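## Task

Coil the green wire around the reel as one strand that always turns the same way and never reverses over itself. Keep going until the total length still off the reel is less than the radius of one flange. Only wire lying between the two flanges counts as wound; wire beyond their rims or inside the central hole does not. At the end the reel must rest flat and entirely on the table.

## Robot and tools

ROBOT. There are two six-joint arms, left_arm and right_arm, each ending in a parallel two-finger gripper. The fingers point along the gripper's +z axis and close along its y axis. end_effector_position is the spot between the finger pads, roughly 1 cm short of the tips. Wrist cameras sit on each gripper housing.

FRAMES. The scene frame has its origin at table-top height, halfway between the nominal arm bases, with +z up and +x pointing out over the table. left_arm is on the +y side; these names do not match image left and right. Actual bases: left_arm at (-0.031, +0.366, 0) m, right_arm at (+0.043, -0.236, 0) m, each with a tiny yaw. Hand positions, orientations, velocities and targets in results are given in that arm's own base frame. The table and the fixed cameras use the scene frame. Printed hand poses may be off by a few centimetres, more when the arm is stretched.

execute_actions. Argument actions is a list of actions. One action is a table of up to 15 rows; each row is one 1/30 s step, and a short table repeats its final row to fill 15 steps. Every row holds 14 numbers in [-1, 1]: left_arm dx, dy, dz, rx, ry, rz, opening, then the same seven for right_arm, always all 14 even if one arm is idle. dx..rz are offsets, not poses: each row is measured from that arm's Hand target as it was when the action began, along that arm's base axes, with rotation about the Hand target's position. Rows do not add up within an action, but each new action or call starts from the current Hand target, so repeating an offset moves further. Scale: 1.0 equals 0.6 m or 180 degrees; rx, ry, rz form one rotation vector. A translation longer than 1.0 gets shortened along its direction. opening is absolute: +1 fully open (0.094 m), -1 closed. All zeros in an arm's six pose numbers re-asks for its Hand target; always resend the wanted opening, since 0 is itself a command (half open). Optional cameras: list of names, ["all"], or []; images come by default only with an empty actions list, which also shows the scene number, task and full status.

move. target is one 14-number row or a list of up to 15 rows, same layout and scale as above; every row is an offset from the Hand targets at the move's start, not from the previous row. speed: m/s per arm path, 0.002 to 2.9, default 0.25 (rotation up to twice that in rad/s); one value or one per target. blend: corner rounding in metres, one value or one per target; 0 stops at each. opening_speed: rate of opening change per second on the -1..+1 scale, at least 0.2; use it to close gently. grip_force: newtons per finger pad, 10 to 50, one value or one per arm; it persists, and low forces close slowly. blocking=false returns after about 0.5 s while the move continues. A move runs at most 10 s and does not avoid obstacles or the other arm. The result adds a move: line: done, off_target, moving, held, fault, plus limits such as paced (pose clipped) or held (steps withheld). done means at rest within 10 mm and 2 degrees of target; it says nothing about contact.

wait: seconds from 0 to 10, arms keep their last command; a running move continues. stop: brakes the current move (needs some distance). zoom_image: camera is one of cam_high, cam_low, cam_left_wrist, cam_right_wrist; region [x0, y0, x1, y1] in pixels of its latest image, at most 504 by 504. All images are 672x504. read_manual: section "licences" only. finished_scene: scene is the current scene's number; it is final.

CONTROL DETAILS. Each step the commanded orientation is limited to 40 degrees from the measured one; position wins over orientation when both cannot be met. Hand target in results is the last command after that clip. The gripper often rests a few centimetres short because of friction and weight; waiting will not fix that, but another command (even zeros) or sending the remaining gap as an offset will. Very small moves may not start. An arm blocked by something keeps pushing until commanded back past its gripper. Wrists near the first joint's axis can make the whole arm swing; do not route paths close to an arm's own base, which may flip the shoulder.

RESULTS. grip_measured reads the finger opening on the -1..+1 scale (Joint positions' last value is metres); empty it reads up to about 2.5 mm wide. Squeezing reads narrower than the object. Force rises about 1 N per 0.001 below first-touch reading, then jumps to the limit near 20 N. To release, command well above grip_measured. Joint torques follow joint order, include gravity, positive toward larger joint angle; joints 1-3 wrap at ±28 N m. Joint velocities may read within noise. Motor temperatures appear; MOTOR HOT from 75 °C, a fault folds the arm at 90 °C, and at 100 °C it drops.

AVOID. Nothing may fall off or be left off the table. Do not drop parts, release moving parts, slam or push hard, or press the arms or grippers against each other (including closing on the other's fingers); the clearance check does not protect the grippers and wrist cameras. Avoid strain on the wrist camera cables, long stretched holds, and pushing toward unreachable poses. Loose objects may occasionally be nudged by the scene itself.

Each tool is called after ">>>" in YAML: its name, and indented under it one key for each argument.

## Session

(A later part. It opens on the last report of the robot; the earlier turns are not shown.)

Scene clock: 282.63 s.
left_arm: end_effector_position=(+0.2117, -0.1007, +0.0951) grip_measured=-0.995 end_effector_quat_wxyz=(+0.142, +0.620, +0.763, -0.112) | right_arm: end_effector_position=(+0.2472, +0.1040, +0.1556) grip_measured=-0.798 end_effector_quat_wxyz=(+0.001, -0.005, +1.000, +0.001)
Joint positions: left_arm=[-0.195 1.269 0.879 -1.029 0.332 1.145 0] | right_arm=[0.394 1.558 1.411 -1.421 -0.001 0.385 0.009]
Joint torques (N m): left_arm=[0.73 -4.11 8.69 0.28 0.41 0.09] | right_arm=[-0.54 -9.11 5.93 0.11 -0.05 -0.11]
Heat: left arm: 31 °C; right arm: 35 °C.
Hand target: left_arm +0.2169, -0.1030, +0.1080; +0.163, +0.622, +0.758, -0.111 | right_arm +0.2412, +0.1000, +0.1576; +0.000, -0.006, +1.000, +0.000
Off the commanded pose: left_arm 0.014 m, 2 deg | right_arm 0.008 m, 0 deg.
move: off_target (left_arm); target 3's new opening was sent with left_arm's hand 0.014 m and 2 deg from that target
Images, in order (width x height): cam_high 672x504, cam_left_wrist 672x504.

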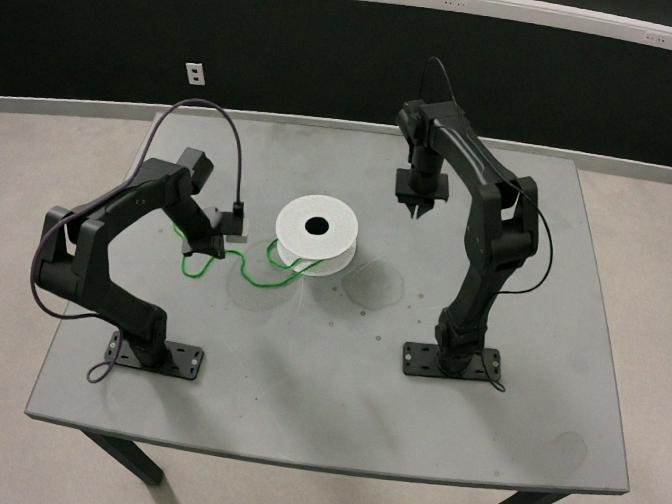

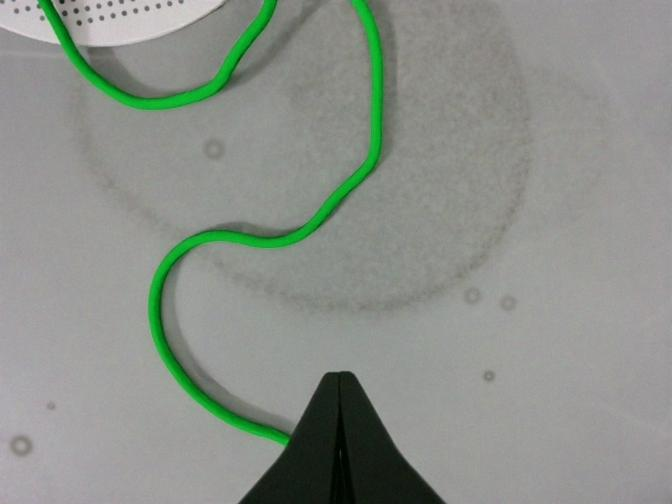

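>>> move:
  target:
    - [0.1435,-0.07,-0.06,0,0,0,-1,0,0,0,0,0,0,-0.8]
    - [0.1435,-0.085,-0.158,0,0,0,-1,0,0,0,0,0,0,-0.8]
    - [0.1535,-0.138,-0.156,0,0,0,-1,0,0,0,0,0,0,-0.8]
    - [0.1635,-0.175,-0.15,0,0,0,-1,0,0,0,0,0,0,-0.8]
  speed: 0.1
  blend: [0.02,0.003,0.005,0]
  cameras: ["cam_left_wrist","cam_high"]

>>> zoom_image:
  camera: "cam_high"
  region: [180, 150, 400, 330]

Scene clock: 289.07 s.
left_arm: end_effector_position=(+0.3081, -0.1991, +0.0164) grip_measured=-0.995 end_effector_quat_wxyz=(+0.152, +0.620, +0.762, -0.109) | right_arm: end_effector_position=(+0.2472, +0.1040, +0.1556) grip_measured=-0.798 end_effector_quat_wxyz=(+0.001, -0.005, +1.000, +0.001)
Joint positions: left_arm=[-0.438 1.812 1.064 -0.573 0.284 0.892 0] | right_arm=[0.394 1.558 1.411 -1.421 -0.001 0.385 0.009]
Joint torques (N m): left_arm=[-0.87 -5.29 7.66 0.75 0.24 -0.07] | right_arm=[-0.44 -9.16 5.96 0.1 -0.02 -0.11]
Heat: left arm: 32 °C; right arm: 34 °C.
Hand target: left_arm +0.3150, -0.2079, +0.0180; +0.163, +0.622, +0.758, -0.111 | right_arm +0.2412, +0.1000, +0.1576; +0.000, -0.006, +1.000, +0.000
Off the commanded pose: left_arm 0.011 m, 1 deg | right_arm 0.008 m, 0 deg.
move: off_target (left_arm)
Images, in order (width x height): cam_high 672x504, cam_left_wrist 672x504.

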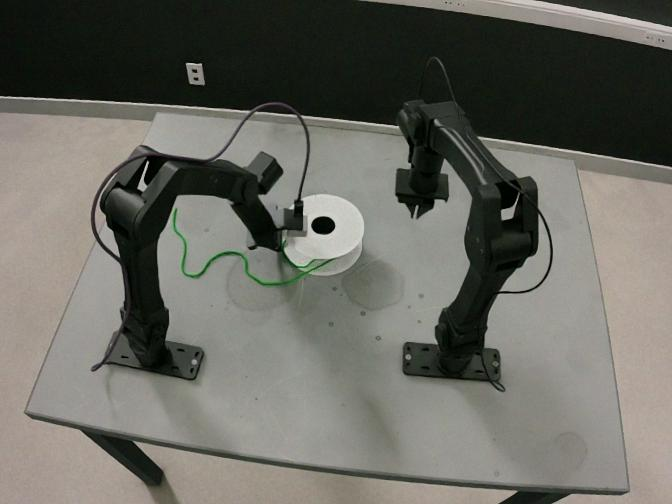

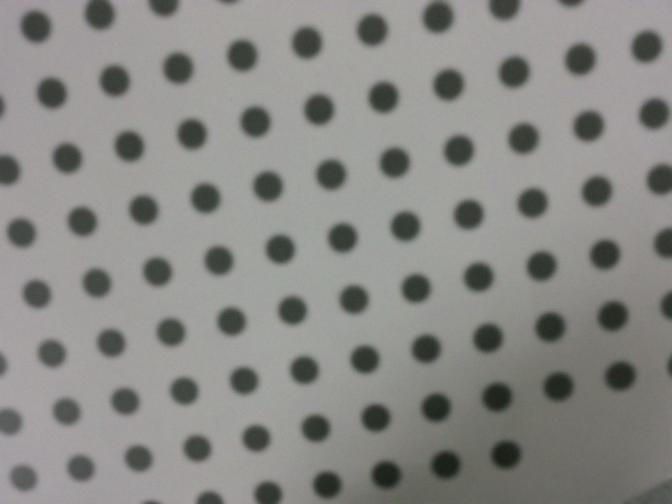

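Scaled by 2.291 from the camera's 672x504 image, which has a finer 960x720 frame.

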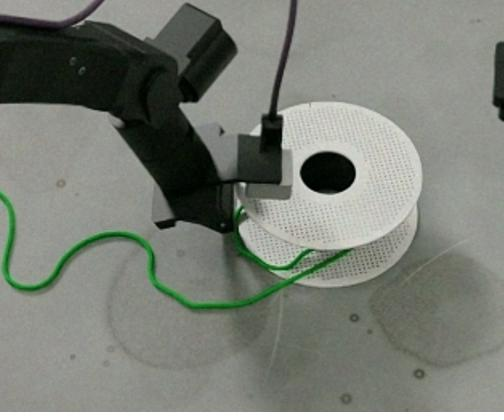

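>>> move:
  target:
    - [-0.02,0.06,0,0,0,0,-1,0,0,0,0,0,0,-0.8]
    - [-0.08,0.1,0.15,0,0,0,-1,0,0,0,0,0,0,-0.8]
  speed: 0.15
  blend: [0.01,0]
  cameras: ["cam_left_wrist","cam_high"]

>>> zoom_image:
  camera: "cam_high"
  region: [180, 150, 400, 330]

Scene clock: 292.37 s.
left_arm: end_effector_position=(+0.2625, -0.1460, +0.0955) grip_measured=-0.995 end_effector_quat_wxyz=(+0.145, +0.621, +0.763, -0.110) | right_arm: end_effector_position=(+0.2472, +0.1040, +0.1556) grip_measured=-0.798 end_effector_quat_wxyz=(+0.001, -0.005, +1.000, +0.001)
Joint positions: left_arm=[-0.329 1.493 1.057 -0.932 0.306 1.005 0] | right_arm=[0.394 1.558 1.411 -1.421 -0.001 0.385 0.009]
Joint torques (N m): left_arm=[0.73 -5.68 8.36 0.4 0.38 0.1] | right_arm=[-0.53 -9.17 6.01 0.13 -0.01 -0.1]
Heat: left arm: 32 °C; right arm: 34 °C.
Hand target: left_arm +0.2671, -0.1479, +0.1080; +0.163, +0.621, +0.758, -0.111 | right_arm +0.2412, +0.1000, +0.1576; +0.000, -0.006, +1.000, +0.000
Off the commanded pose: left_arm 0.013 m, 2 deg | right_arm 0.008 m, 0 deg.
move: off_target (left_arm)
Images, in order (width x height): cam_high 672x504, cam_left_wrist 672x504.

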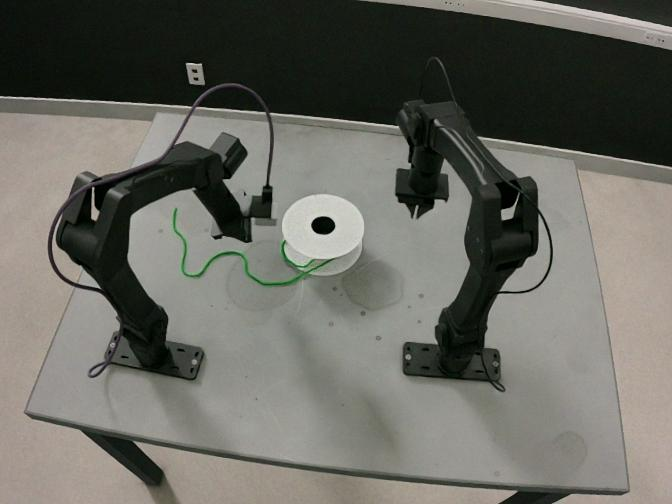

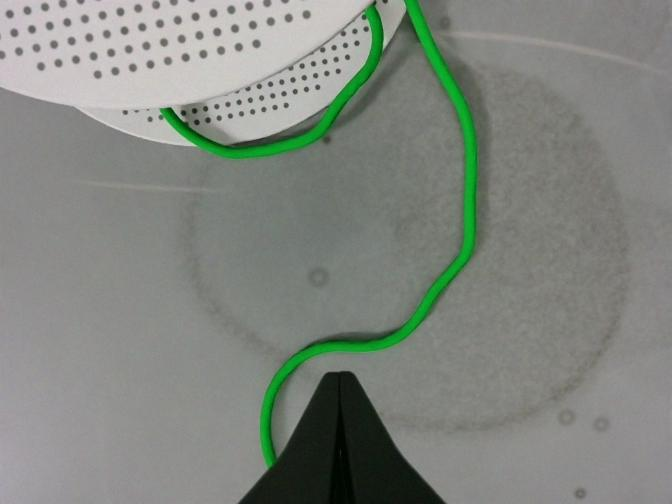

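Scaled by 2.291 from the camera's 672x504 image, which has a finer 960x720 frame.

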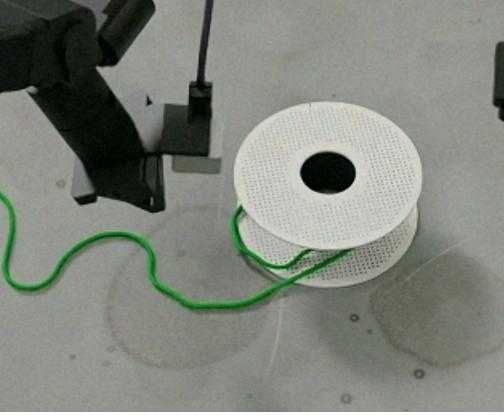

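>>> move:
  target:
    - [0,0,0,0,0,0,-1,0.029,0.292,-0.03,0,0,-0.328,-0.8]
  speed: 0.25
  cameras: ["cam_right_wrist"]

Scene clock: 300.07 s.
left_arm: end_effector_position=(+0.2623, -0.1459, +0.0954) grip_measured=-0.995 end_effector_quat_wxyz=(+0.144, +0.621, +0.763, -0.110) | right_arm: end_effector_position=(+0.2588, +0.2739, +0.1400) grip_measured=-0.798 end_effector_quat_wxyz=(+0.002, +0.485, +0.875, +0.008)
Joint positions: left_arm=[-0.329 1.493 1.057 -0.933 0.306 1.006 0] | right_arm=[0.811 1.97 1.843 -1.429 -0.001 1.823 0.009]
Joint torques (N m): left_arm=[0.73 -5.7 8.36 0.38 0.37 0.09] | right_arm=[0.17 -9.72 9.55 0.04 -0.02 0.11]
Heat: left arm: 32 °C; right arm: 33 °C.
Hand target: left_arm +0.2670, -0.1479, +0.1080; +0.163, +0.622, +0.758, -0.111 | right_arm +0.2586, +0.2751, +0.1396; +0.000, +0.487, +0.873, +0.000
Off the commanded pose: left_arm 0.014 m, 2 deg | right_arm 0.001 m, 1 deg.
move: off_target (left_arm)
Images, in order (width x height): cam_right_wrist 672x504.

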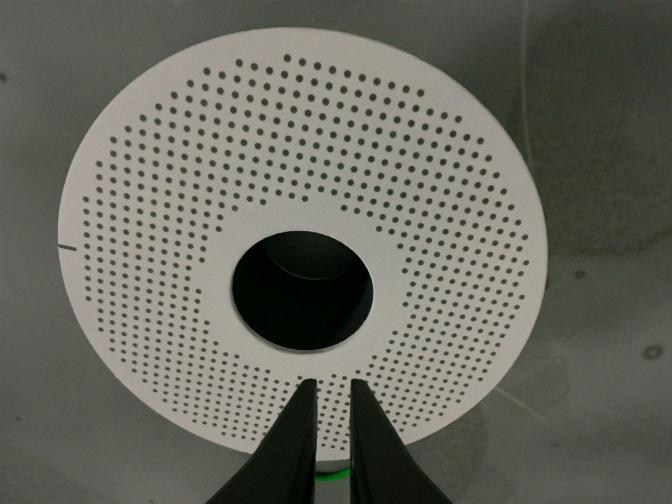

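>>> move:
  target:
    - [0,0,0,0,0,0,-1,0.010,0.022,-0.05,0,0,0,-0.83]
    - [0,0,0,0,0,0,-1,0.010,0.022,-0.148,0,0,0,-0.83]
    - [0,0,0,0,0,0,-1,0.010,0.022,-0.155,0,0,0,-0.05]
  speed: 0.12
  blend: [0.005,0,0]
  opening_speed: 0.8
  cameras: ["cam_right_wrist"]

Scene clock: 304.57 s.
left_arm: end_effector_position=(+0.2623, -0.1459, +0.0954) grip_measured=-0.995 end_effector_quat_wxyz=(+0.144, +0.621, +0.763, -0.110) | right_arm: end_effector_position=(+0.2676, +0.2907, +0.0643) grip_measured=-0.099 end_effector_quat_wxyz=(+0.003, +0.487, +0.873, +0.020)
Joint positions: left_arm=[-0.329 1.493 1.057 -0.933 0.306 1.006 0] | right_arm=[0.822 2.027 1.623 -1.126 -0.004 1.84 0.042]
Joint torques (N m): left_arm=[0.73 -5.72 8.38 0.38 0.37 0.09] | right_arm=[0.25 -9.01 5.85 0.43 0.03 0.05]
Heat: left arm: 32 °C; right arm: 33 °C.
Hand target: left_arm +0.2670, -0.1479, +0.1080; +0.163, +0.622, +0.758, -0.111 | right_arm +0.2647, +0.2883, +0.0466; +0.000, +0.488, +0.873, +0.000
Off the commanded pose: left_arm 0.014 m, 2 deg | right_arm 0.018 m, 2 deg.
move: off_target (left_arm, right_arm); target 3's new opening was sent with right_arm's hand 0.011 m and 1 deg from that target
Images, in order (width x height): cam_right_wrist 672x504.

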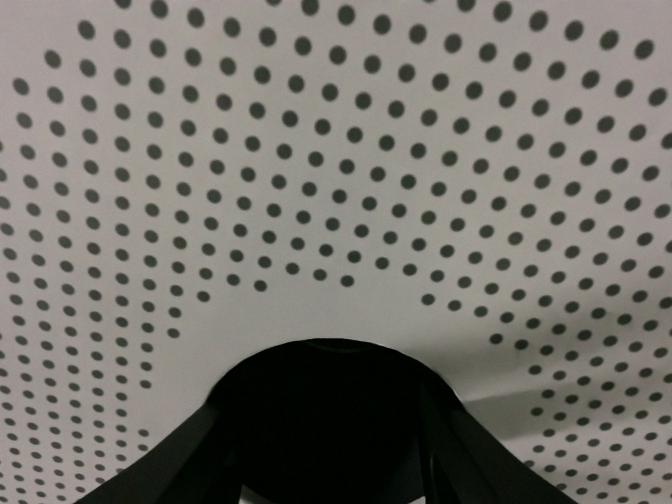

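>>> move:
  target:
    - [-0.0755,-0.117,-0.09,0,0,0,-0.3,0,0,0,0,0,0,-0.05]
  speed: 0.2
  cameras: ["cam_left_wrist"]

Scene clock: 307.10 s.
left_arm: end_effector_position=(+0.2224, -0.2152, +0.0545) grip_measured=-0.302 end_effector_quat_wxyz=(+0.158, +0.621, +0.760, -0.109) | right_arm: end_effector_position=(+0.2676, +0.2907, +0.0643) grip_measured=-0.099 end_effector_quat_wxyz=(+0.003, +0.487, +0.873, +0.020)
Joint positions: left_arm=[-0.639 1.483 0.865 -0.639 0.23 0.696 0.033] | right_arm=[0.822 2.027 1.623 -1.126 -0.004 1.84 0.042]
Joint torques (N m): left_arm=[-0.64 -4.37 5.34 0.8 0.18 -0.05] | right_arm=[0.25 -8.99 5.83 0.39 0.03 0.05]
Heat: left arm: 32 °C; right arm: 33 °C.
Hand target: left_arm +0.2218, -0.2181, +0.0541; +0.163, +0.621, +0.758, -0.111 | right_arm +0.2647, +0.2883, +0.0466; +0.000, +0.488, +0.873, +0.000
Off the commanded pose: left_arm 0.003 m, 1 deg | right_arm 0.018 m, 2 deg.
move: off_target (right_arm)
Images, in order (width x height): cam_left_wrist 672x504.

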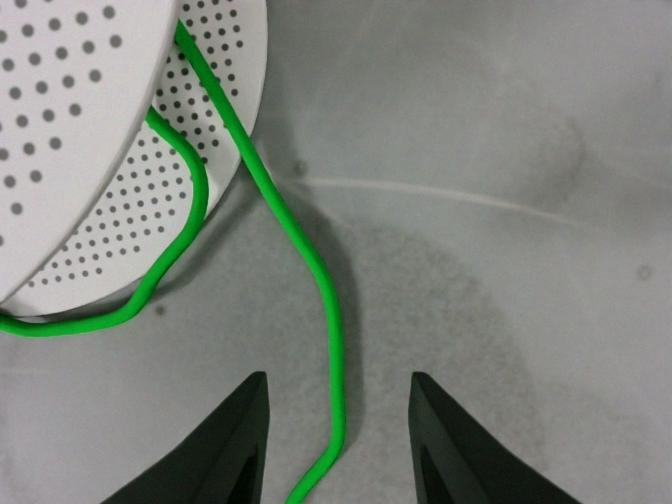

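>>> move:
  target:
    - [0,0,-0.04,0,0,0,-0.4,0,0,0,0,0,0,-0.05]
    - [0,0,-0.075,0,0,0,-0.4,0,0,0,0,0,0,-0.05]
    - [0,0,-0.075,0,0,0,-1,0,0,0,0,0,0,-0.05]
    - [0,0.01,-0.04,0,0,0,-1,0,0,0,0,0,0,-0.05]
  speed: 0.12
  blend: [0.01,0,0,0]
  cameras: ["cam_left_wrist"]

Scene clock: 310.87 s.
left_arm: end_effector_position=(+0.2132, -0.2094, +0.0160) grip_measured=-0.975 end_effector_quat_wxyz=(+0.144, +0.622, +0.761, -0.112) | right_arm: end_effector_position=(+0.2676, +0.2907, +0.0643) grip_measured=-0.099 end_effector_quat_wxyz=(+0.003, +0.487, +0.873, +0.020)
Joint positions: left_arm=[-0.639 1.539 0.754 -0.501 0.235 0.698 0.001] | right_arm=[0.822 2.027 1.623 -1.126 -0.004 1.84 0.042]
Joint torques (N m): left_arm=[0.95 -6.23 8.06 0.44 0.16 0.09] | right_arm=[0.32 -8.96 5.97 0.43 0.02 0.06]
Heat: left arm: 32 °C; right arm: 33 °C.
Hand target: left_arm +0.2217, -0.2121, +0.0300; +0.163, +0.621, +0.758, -0.111 | right_arm +0.2647, +0.2883, +0.0466; +0.000, +0.488, +0.873, +0.000
Off the commanded pose: left_arm 0.017 m, 2 deg | right_arm 0.018 m, 2 deg.
move: off_target (left_arm, right_arm)
Images, in order (width x height): cam_left_wrist 672x504.

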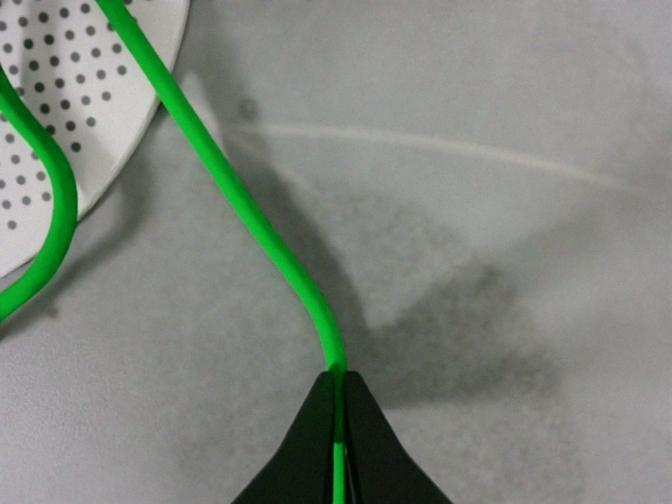

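>>> move:
  target:
    - [0,-0.01,-0.02,0,0,0,-0.4,0,0,0,0,0,0,-0.05]
    - [0.02,0.07,0.07,0,0,0,-0.4,0,0,0,0,0,0,-0.05]
  speed: 0.15
  cameras: ["cam_left_wrist","cam_high"]

Scene clock: 315.73 s.
left_arm: end_effector_position=(+0.2280, -0.1661, +0.0596) grip_measured=-0.402 end_effector_quat_wxyz=(+0.144, +0.620, +0.764, -0.108) | right_arm: end_effector_position=(+0.2676, +0.2907, +0.0643) grip_measured=-0.099 end_effector_quat_wxyz=(+0.003, +0.487, +0.873, +0.020)
Joint positions: left_arm=[-0.46 1.426 0.849 -0.753 0.272 0.87 0.028] | right_arm=[0.822 2.027 1.623 -1.126 -0.004 1.84 0.042]
Joint torques (N m): left_arm=[0.59 -5.05 8.35 0.45 0.32 0.1] | right_arm=[0.27 -8.92 5.96 0.42 0.03 0.06]
Heat: left arm: 32 °C; right arm: 34 °C.
Hand target: left_arm +0.2338, -0.1701, +0.0721; +0.163, +0.621, +0.758, -0.111 | right_arm +0.2647, +0.2883, +0.0466; +0.000, +0.488, +0.873, +0.000
Off the commanded pose: left_arm 0.014 m, 2 deg | right_arm 0.018 m, 2 deg.
move: off_target (left_arm, right_arm)
Images, in order (width x height): cam_high 672x504, cam_left_wrist 672x504.

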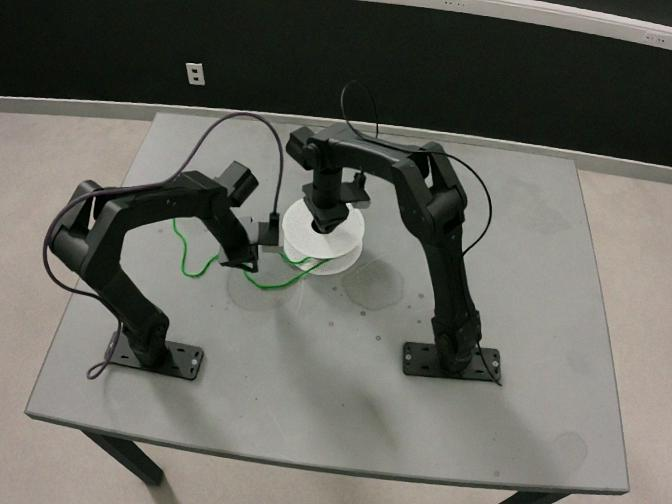

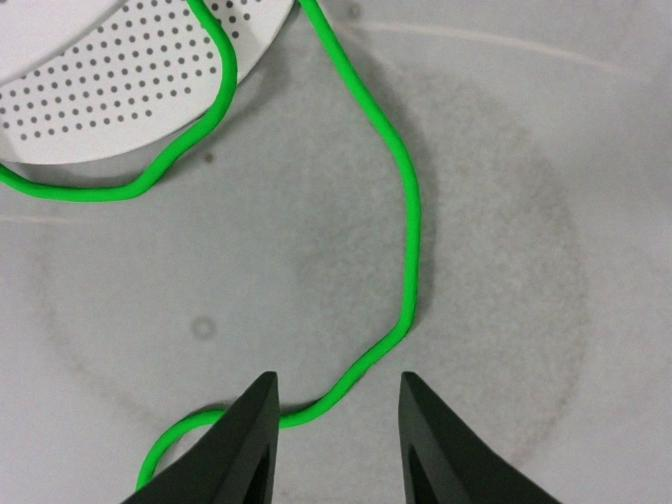

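>>> move:
  target:
    - [-0.017,-0.002,-0.03,0,0,-0.24,-0.4,0,0,0,0,0,0,-0.05]
    - [-0.014,0.0,-0.105,0,0,-0.24,-0.4,0,0,0,0,0,0,-0.05]
  speed: 0.15
  cameras: ["cam_left_wrist"]

Scene clock: 382.63 s.
left_arm: end_effector_position=(+0.2219, -0.1692, +0.0141) grip_measured=-0.402 end_effector_quat_wxyz=(+0.104, +0.856, +0.479, -0.165) | right_arm: end_effector_position=(+0.2676, +0.2907, +0.0643) grip_measured=-0.099 end_effector_quat_wxyz=(+0.003, +0.487, +0.873, +0.020)
Joint positions: left_arm=[-0.407 1.734 0.96 -0.836 0.391 1.723 0.028] | right_arm=[0.822 2.027 1.623 -1.126 -0.004 1.84 0.042]
Joint torques (N m): left_arm=[0.43 -4.52 4.34 0.4 0.28 0.08] | right_arm=[0.28 -9.03 5.96 0.42 0.01 0.06]
Heat: left arm: 32 °C; right arm: 34 °C.
Hand target: left_arm +0.2254, -0.1701, +0.0091; +0.111, +0.857, +0.476, -0.163 | right_arm +0.2647, +0.2883, +0.0466; +0.000, +0.488, +0.873, +0.000
Off the commanded pose: left_arm 0.006 m, 1 deg | right_arm 0.018 m, 2 deg.
move: off_target (right_arm)
Images, in order (width x height): cam_left_wrist 672x504.

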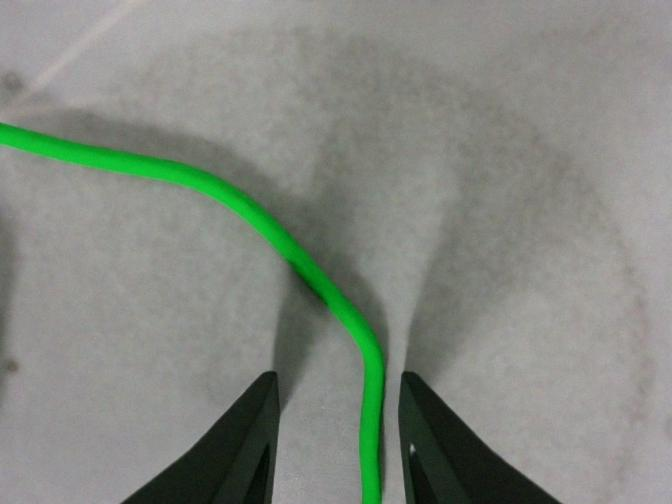

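>>> move:
  target:
    - [0,0,0,0,0,0,-1,0,0,0,0,0,0,-0.05]
    - [0.01,0.03,0.02,0,0,0.1,-1,0,0,0,0,0,0,-0.05]
    - [0.06,0.1,0.02,0,0,0.27,-1,0,0,0,0,0,0,-0.05]
  speed: 0.12
  blend: [0,0.01,0]
  cameras: ["cam_left_wrist","cam_high"]

>>> zoom_image:
  camera: "cam_high"
  region: [180, 150, 400, 330]

Scene clock: 390.43 s.
left_arm: end_effector_position=(+0.2572, -0.1121, +0.0156) grip_measured=-0.974 end_effector_quat_wxyz=(+0.153, +0.591, +0.784, -0.111) | right_arm: end_effector_position=(+0.2676, +0.2907, +0.0643) grip_measured=-0.099 end_effector_quat_wxyz=(+0.003, +0.487, +0.873, +0.020)
Joint positions: left_arm=[-0.204 1.545 0.761 -0.596 0.331 1.055 0.001] | right_arm=[0.822 2.027 1.623 -1.126 -0.004 1.84 0.042]
Joint torques (N m): left_arm=[0.81 -6.15 4.81 0.6 0.18 -0.06] | right_arm=[0.23 -8.98 5.83 0.42 0.02 0.05]
Heat: left arm: 32 °C; right arm: 34 °C.
Hand target: left_arm +0.2614, -0.1101, +0.0211; +0.168, +0.585, +0.787, -0.103 | right_arm +0.2647, +0.2883, +0.0466; +0.000, +0.488, +0.873, +0.000
Off the commanded pose: left_arm 0.007 m, 2 deg | right_arm 0.018 m, 2 deg.
move: off_target (right_arm)
Images, in order (width x height): cam_high 672x504, cam_left_wrist 672x504.

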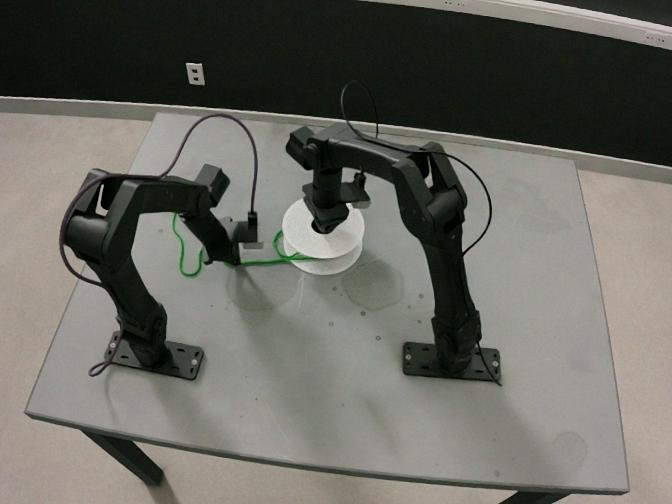

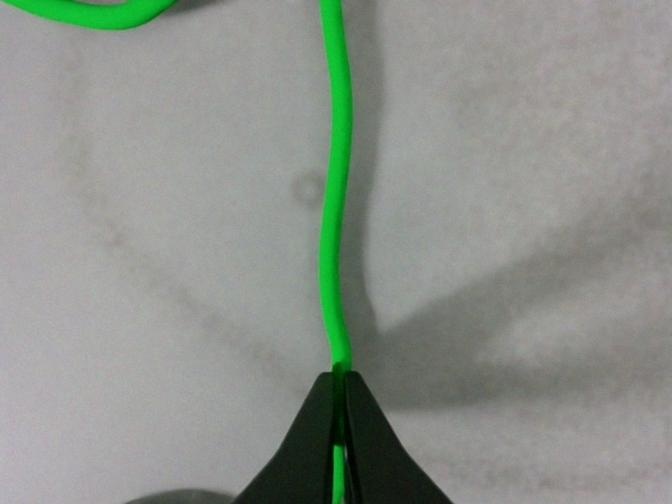

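Scaled by 2.291 from the camera's 672x504 image, which has a finer 960x720 frame.

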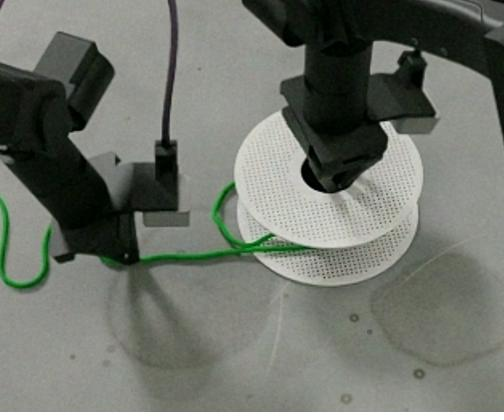

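>>> move:
  target:
    - [0.012,-0.035,0,0,0,0,-1,0,0,-0.005,0,0,0.33,-0.05]
  speed: 0.2
  cameras: ["cam_left_wrist","cam_high","cam_low"]

>>> zoom_image:
  camera: "cam_high"
  region: [180, 150, 400, 330]

>>> zoom_image:
  camera: "cam_low"
  region: [370, 230, 470, 310]

Scene clock: 394.70 s.
left_arm: end_effector_position=(+0.2585, -0.1251, +0.0157) grip_measured=-0.974 end_effector_quat_wxyz=(+0.154, +0.584, +0.790, -0.105) | right_arm: end_effector_position=(+0.2669, +0.2918, +0.0650) grip_measured=-0.086 end_effector_quat_wxyz=(+0.011, +0.008, +1.000, +0.020)
Joint positions: left_arm=[-0.262 1.549 0.765 -0.569 0.308 0.976 0.001] | right_arm=[0.822 2.025 1.623 -1.126 -0.011 0.839 0.043]
Joint torques (N m): left_arm=[-0.69 -3.73 7.87 0.65 0.22 -0.07] | right_arm=[0.2 -8.68 5.18 0.53 0.07 -0.36]
Heat: left arm: 32 °C; right arm: 34 °C.
Hand target: left_arm +0.2686, -0.1311, +0.0211; +0.168, +0.585, +0.787, -0.103 | right_arm +0.2648, +0.2884, +0.0437; +0.000, -0.009, +1.000, +0.000
Off the commanded pose: left_arm 0.013 m, 2 deg | right_arm 0.022 m, 3 deg.
move: off_target (left_arm, right_arm)
Images, in order (width x height): cam_high 672x504, cam_low 672x504, cam_left_wrist 672x504.

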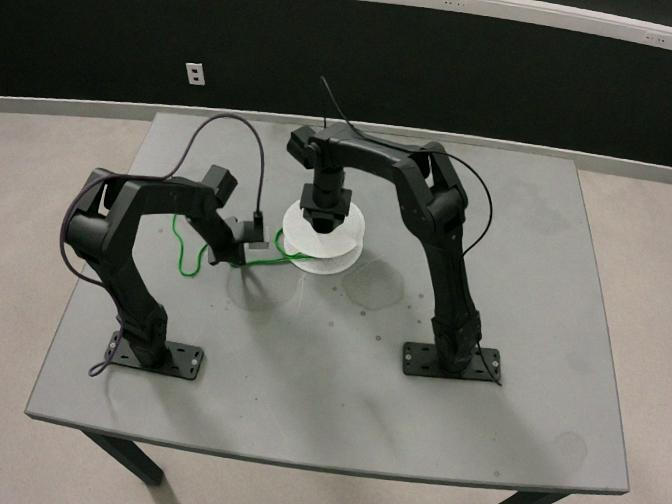

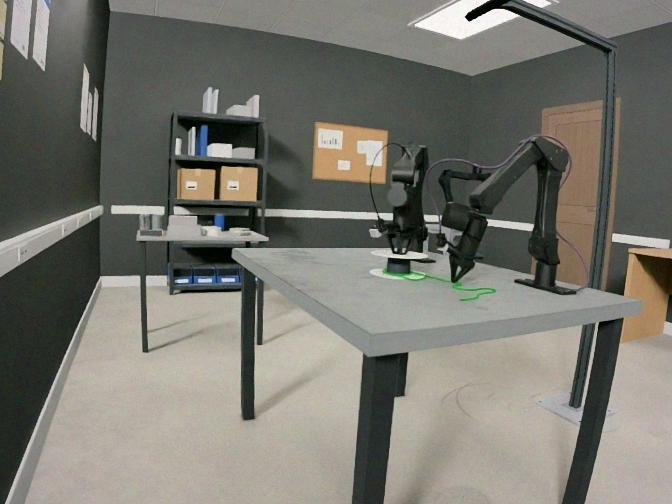

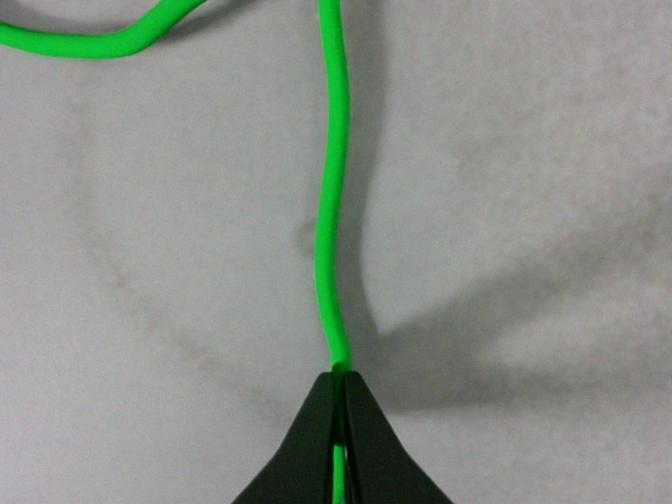

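Scaled by 2.291 from the camera's 672x504 image, which has a finer 960x720 frame.

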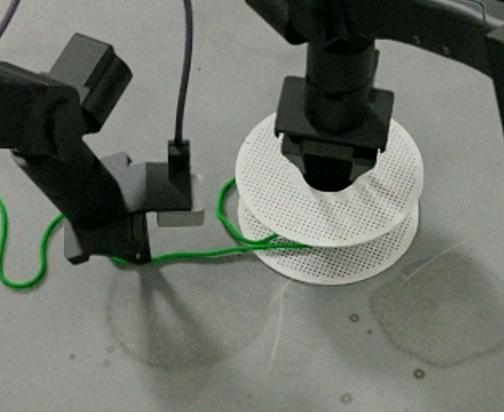

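Scaled by 5.040 from the camera's 672x504 image, which has a finer 960x720 frame.

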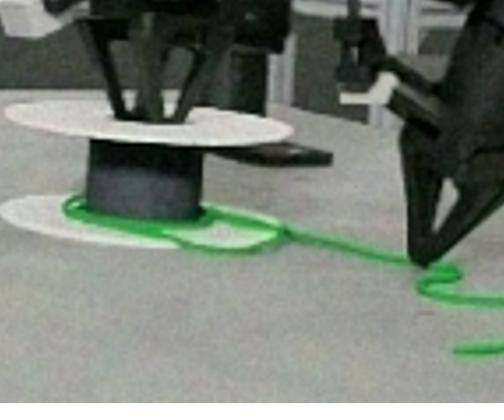

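>>> move:
  target:
    - [0.008,-0.025,0,0,0,0,-1,0,0,-0.005,0,0,0.33,-0.05]
  speed: 0.2
  cameras: ["cam_high","cam_low"]

>>> zoom_image:
  camera: "cam_high"
  region: [180, 150, 400, 330]

>>> zoom_image:
  camera: "cam_low"
  region: [370, 230, 470, 310]

Scene clock: 399.23 s.
left_arm: end_effector_position=(+0.2626, -0.1380, +0.0155) grip_measured=-0.974 end_effector_quat_wxyz=(+0.151, +0.583, +0.791, -0.104) | right_arm: end_effector_position=(+0.2701, +0.2955, +0.0663) grip_measured=-0.071 end_effector_quat_wxyz=(+0.029, -0.488, +0.872, +0.016)
Joint positions: left_arm=[-0.311 1.577 0.793 -0.559 0.292 0.925 0.001] | right_arm=[0.822 2.022 1.623 -1.107 -0.012 -0.197 0.044]
Joint torques (N m): left_arm=[-0.85 -3.85 7.95 0.73 0.25 -0.07] | right_arm=[0.13 -8.34 4.7 0.46 0.08 -0.37]
Heat: left arm: 32 °C; right arm: 34 °C.
Hand target: left_arm +0.2734, -0.1461, +0.0210; +0.168, +0.585, +0.787, -0.103 | right_arm +0.2647, +0.2884, +0.0407; +0.000, -0.503, +0.864, +0.000
Off the commanded pose: left_arm 0.015 m, 2 deg | right_arm 0.027 m, 4 deg.
move: off_target (left_arm, right_arm)
Images, in order (width x height): cam_high 672x504, cam_low 672x504.

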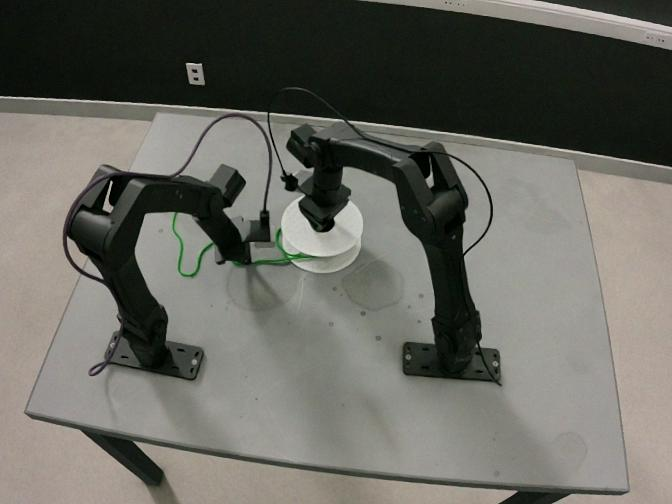

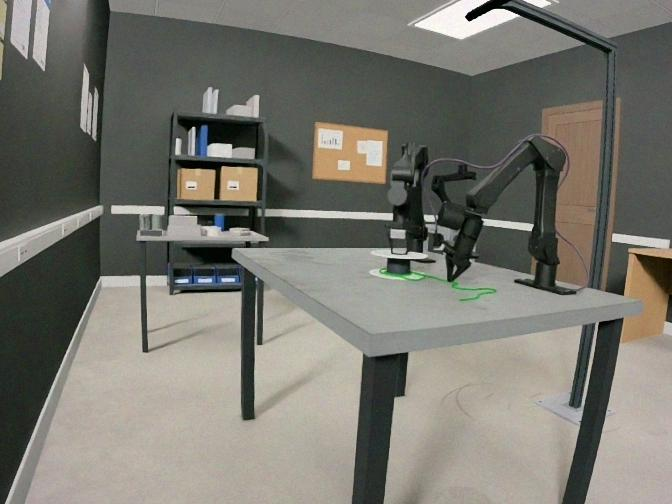

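Scaled by 2.291 from the camera's 672x504 image, which has a finer 960x720 frame.

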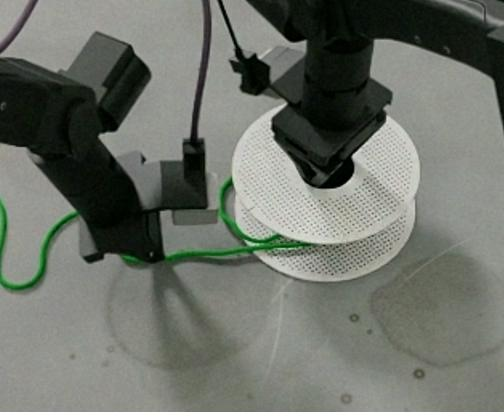

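Scaled by 5.040 from the camera's 672x504 image, which has a finer 960x720 frame.

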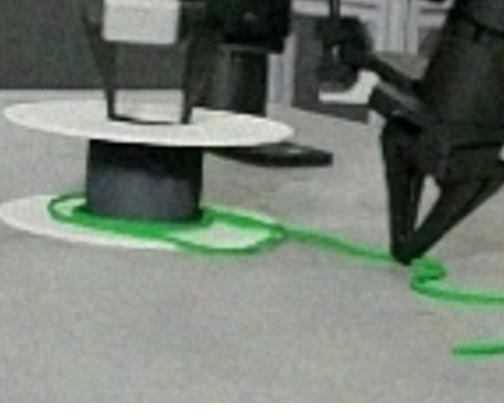

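>>> move:
  target:
    - [0,0,0,0,0,0,-0.5,0.009,0.012,0.017,0,0,0,-0.8]
    - [0,0.02,0.06,0,0,0,-0.5,0.009,0.012,0.017,0,0,-0.32,-0.8]
    - [0.05,0.1,0.12,0,0,0,-1,0.009,0.012,0.017,0,0,-0.644,-0.8]
  speed: 0.3
  cameras: ["cam_left_wrist","cam_right_wrist"]

Scene clock: 410.47 s.
left_arm: end_effector_position=(+0.2980, -0.0845, +0.0868) grip_measured=-0.995 end_effector_quat_wxyz=(+0.159, +0.584, +0.790, -0.098) | right_arm: end_effector_position=(+0.2685, +0.2935, +0.0526) grip_measured=-0.798 end_effector_quat_wxyz=(-0.004, +0.464, +0.886, +0.006)
Joint positions: left_arm=[-0.088 1.56 1.084 -0.919 0.334 1.156 0] | right_arm=[0.822 2.075 1.649 -1.134 -0.011 1.788 0.009]
Joint torques (N m): left_arm=[0.62 -4.27 8.61 0.32 0.42 0.09] | right_arm=[0.5 -10.55 9.35 0.13 0.09 0.1]
Heat: left arm: 32 °C; right arm: 34 °C.
Hand target: left_arm +0.3033, -0.0861, +0.0930; +0.168, +0.585, +0.787, -0.103 | right_arm +0.2701, +0.2956, +0.0508; +0.000, +0.465, +0.885, +0.000
Off the commanded pose: left_arm 0.008 m, 1 deg | right_arm 0.003 m, 1 deg.
move: done
Images, in order (width x height): cam_left_wrist 672x504, cam_right_wrist 672x504.

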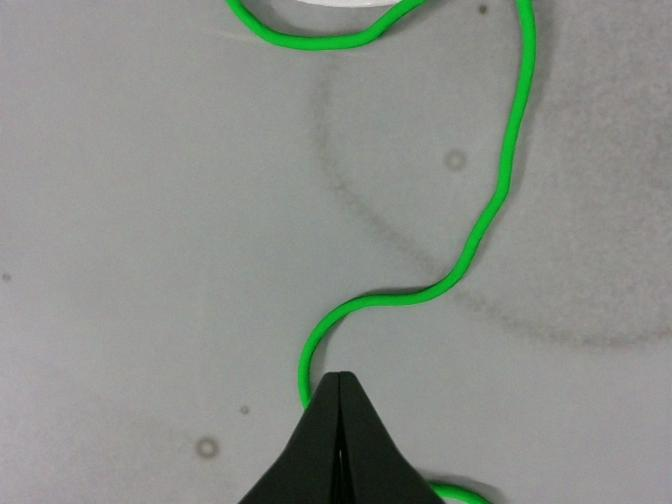

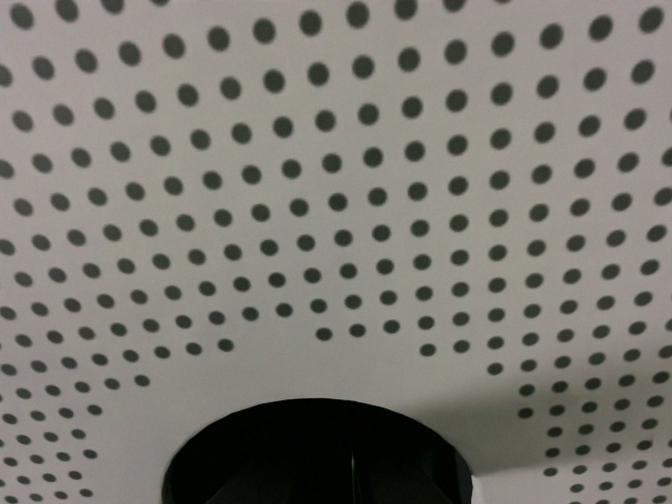

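>>> move:
  target:
    - [0.088,-0.08,-0.04,-0.0952,0.2311,0.3488,-1,0,0,0,0,0,0,-0.8]
    - [0.088,-0.118,-0.132,-0.0952,0.2311,0.3488,-1,0,0,0,0,0,0,-0.8]
  speed: 0.15
  blend: [0.01,0]
  cameras: ["cam_left_wrist","cam_high"]

Scene clock: 420.07 s.
left_arm: end_effector_position=(+0.3557, -0.1543, +0.0161) grip_measured=-0.995 end_effector_quat_wxyz=(-0.001, -0.001, +0.954, -0.298) | right_arm: end_effector_position=(+0.2685, +0.2935, +0.0526) grip_measured=-0.798 end_effector_quat_wxyz=(-0.004, +0.464, +0.886, +0.006)
Joint positions: left_arm=[-0.146 2.012 1.262 -0.722 0.599 -0.18 0] | right_arm=[0.822 2.075 1.649 -1.134 -0.011 1.788 0.009]
Joint torques (N m): left_arm=[-0.38 -7.31 4.94 0.42 0.4 0] | right_arm=[0.49 -10.62 9.32 0.12 0.09 0.09]
Heat: left arm: 32 °C; right arm: 34 °C.
Hand target: left_arm +0.3561, -0.1569, +0.0138; +0.000, +0.000, +0.954, -0.301 | right_arm +0.2701, +0.2956, +0.0508; +0.000, +0.465, +0.885, +0.000
Off the commanded pose: left_arm 0.004 m, 0 deg | right_arm 0.003 m, 1 deg.
move: done
Images, in order (width x height): cam_high 672x504, cam_left_wrist 672x504.

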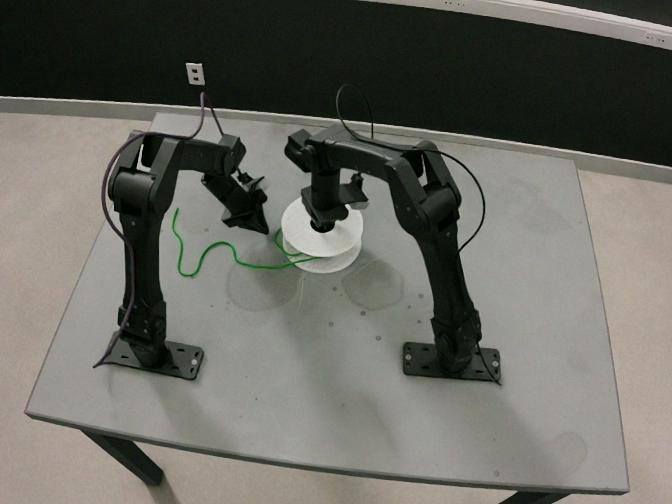

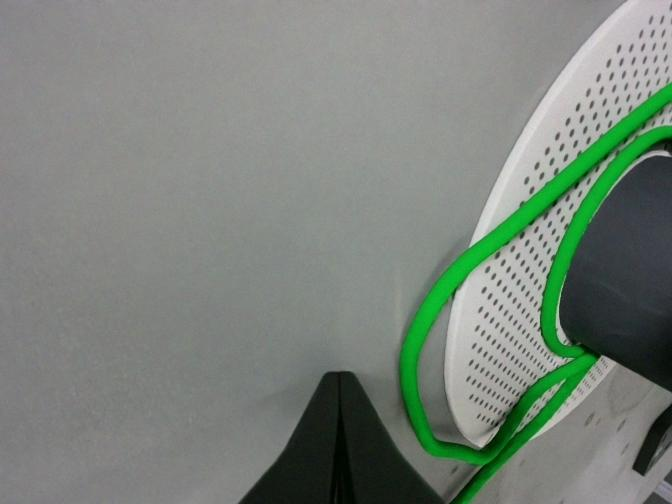

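>>> move:
  target:
    - [0,-0.06,0.0,0,0,0,-1,0,0,0,0,0,0,-0.8]
    - [0,-0.105,0.007,0,0,0,-1,0,0,0,0,0,0,-0.8]
  speed: 0.06
  blend: [0.005,0]
  cameras: ["cam_left_wrist","cam_high"]

Scene clock: 422.57 s.
left_arm: end_effector_position=(+0.3514, -0.2011, +0.0161) grip_measured=-0.995 end_effector_quat_wxyz=(-0.007, -0.018, +0.959, -0.283) | right_arm: end_effector_position=(+0.2676, +0.2902, +0.0526) grip_measured=-0.798 end_effector_quat_wxyz=(-0.001, +0.464, +0.886, -0.001)
Joint positions: left_arm=[-0.288 2.012 1.273 -0.652 0.549 -0.377 0] | right_arm=[0.822 2.075 1.649 -1.147 -0.002 1.788 0.009]
Joint torques (N m): left_arm=[-2.52 -6.49 7.57 0.77 0.66 -0.04] | right_arm=[0.47 -10.59 9.28 0.22 0.01 0.1]
Heat: left arm: 32 °C; right arm: 34 °C.
Hand target: left_arm +0.3563, -0.2199, +0.0181; +0.000, +0.000, +0.954, -0.301 | right_arm +0.2701, +0.2956, +0.0508; +0.000, +0.465, +0.885, +0.000
Off the commanded pose: left_arm 0.020 m, 3 deg | right_arm 0.006 m, 0 deg.
move: off_target (left_arm)
Images, in order (width x height): cam_high 672x504, cam_left_wrist 672x504.

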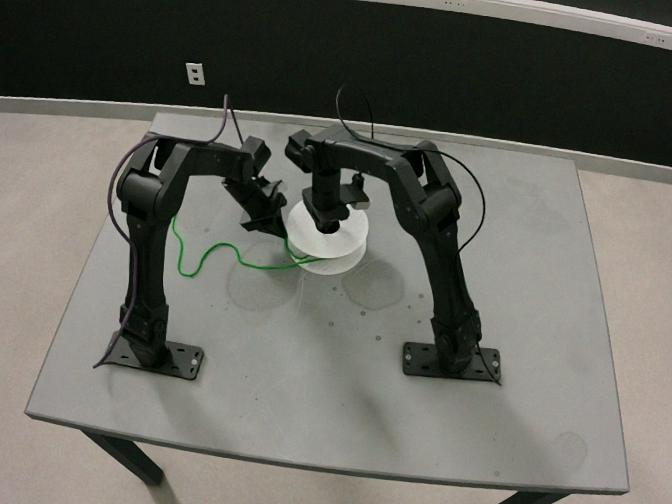

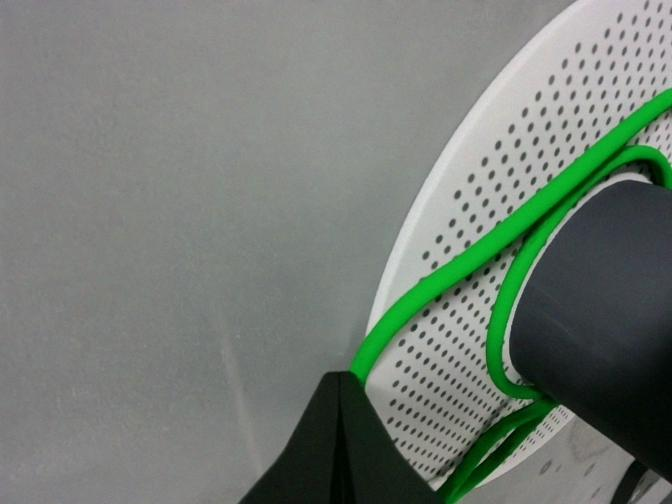

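>>> move:
  target:
    - [-0.004,0.038,0.0,0,0,0,-1,-0.002,-0.006,0,0,0,0,-0.8]
    - [-0.004,0.038,0.008,0,0,0,-1,-0.002,-0.006,-0.008,0,0,0,-0.05]
    - [-0.004,-0.02,0.008,0,0,0,-1,-0.002,-0.006,-0.008,0,0,0,-0.05]
  speed: 0.06
  opening_speed: 0.8
  cameras: ["cam_left_wrist","cam_high"]

Scene clock: 427.80 s.
left_arm: end_effector_position=(+0.3530, -0.2023, +0.0178) grip_measured=-0.995 end_effector_quat_wxyz=(-0.007, -0.030, +0.962, -0.272) | right_arm: end_effector_position=(+0.2688, +0.2868, +0.0645) grip_measured=-0.095 end_effector_quat_wxyz=(+0.009, +0.465, +0.885, +0.005)
Joint positions: left_arm=[-0.299 2.012 1.29 -0.668 0.523 -0.41 0] | right_arm=[0.822 2.044 1.651 -1.163 0.016 1.79 0.043]
Joint torques (N m): left_arm=[-4.16 -7.17 6.67 0.94 0.87 -0.06] | right_arm=[0.08 -8.84 5.91 0.66 -0.14 0.02]
Heat: left arm: 32 °C; right arm: 34 °C.
Hand target: left_arm +0.3538, -0.2319, +0.0228; +0.000, +0.000, +0.954, -0.301 | right_arm +0.2689, +0.2919, +0.0461; +0.000, +0.465, +0.885, +0.000
Off the commanded pose: left_arm 0.030 m, 5 deg | right_arm 0.019 m, 1 deg.
move: off_target (left_arm, right_arm)
Images, in order (width x height): cam_high 672x504, cam_left_wrist 672x504.

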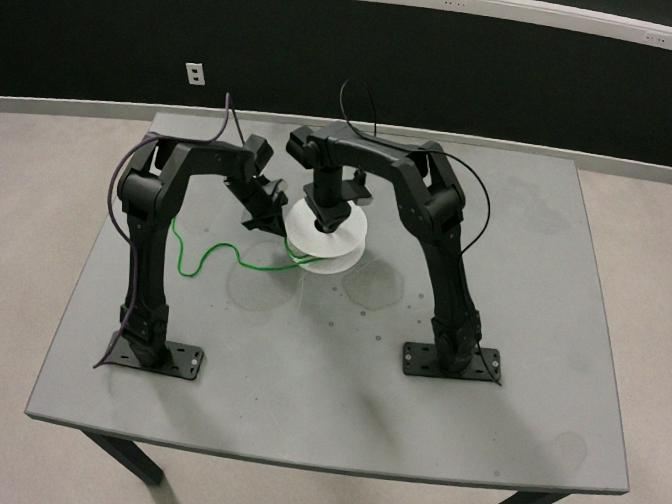

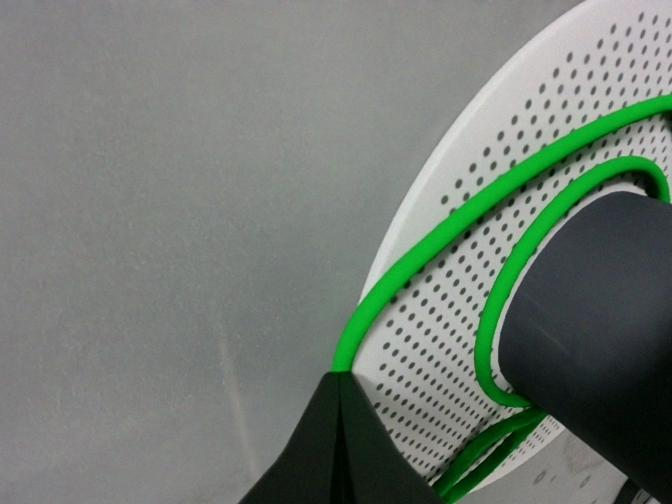

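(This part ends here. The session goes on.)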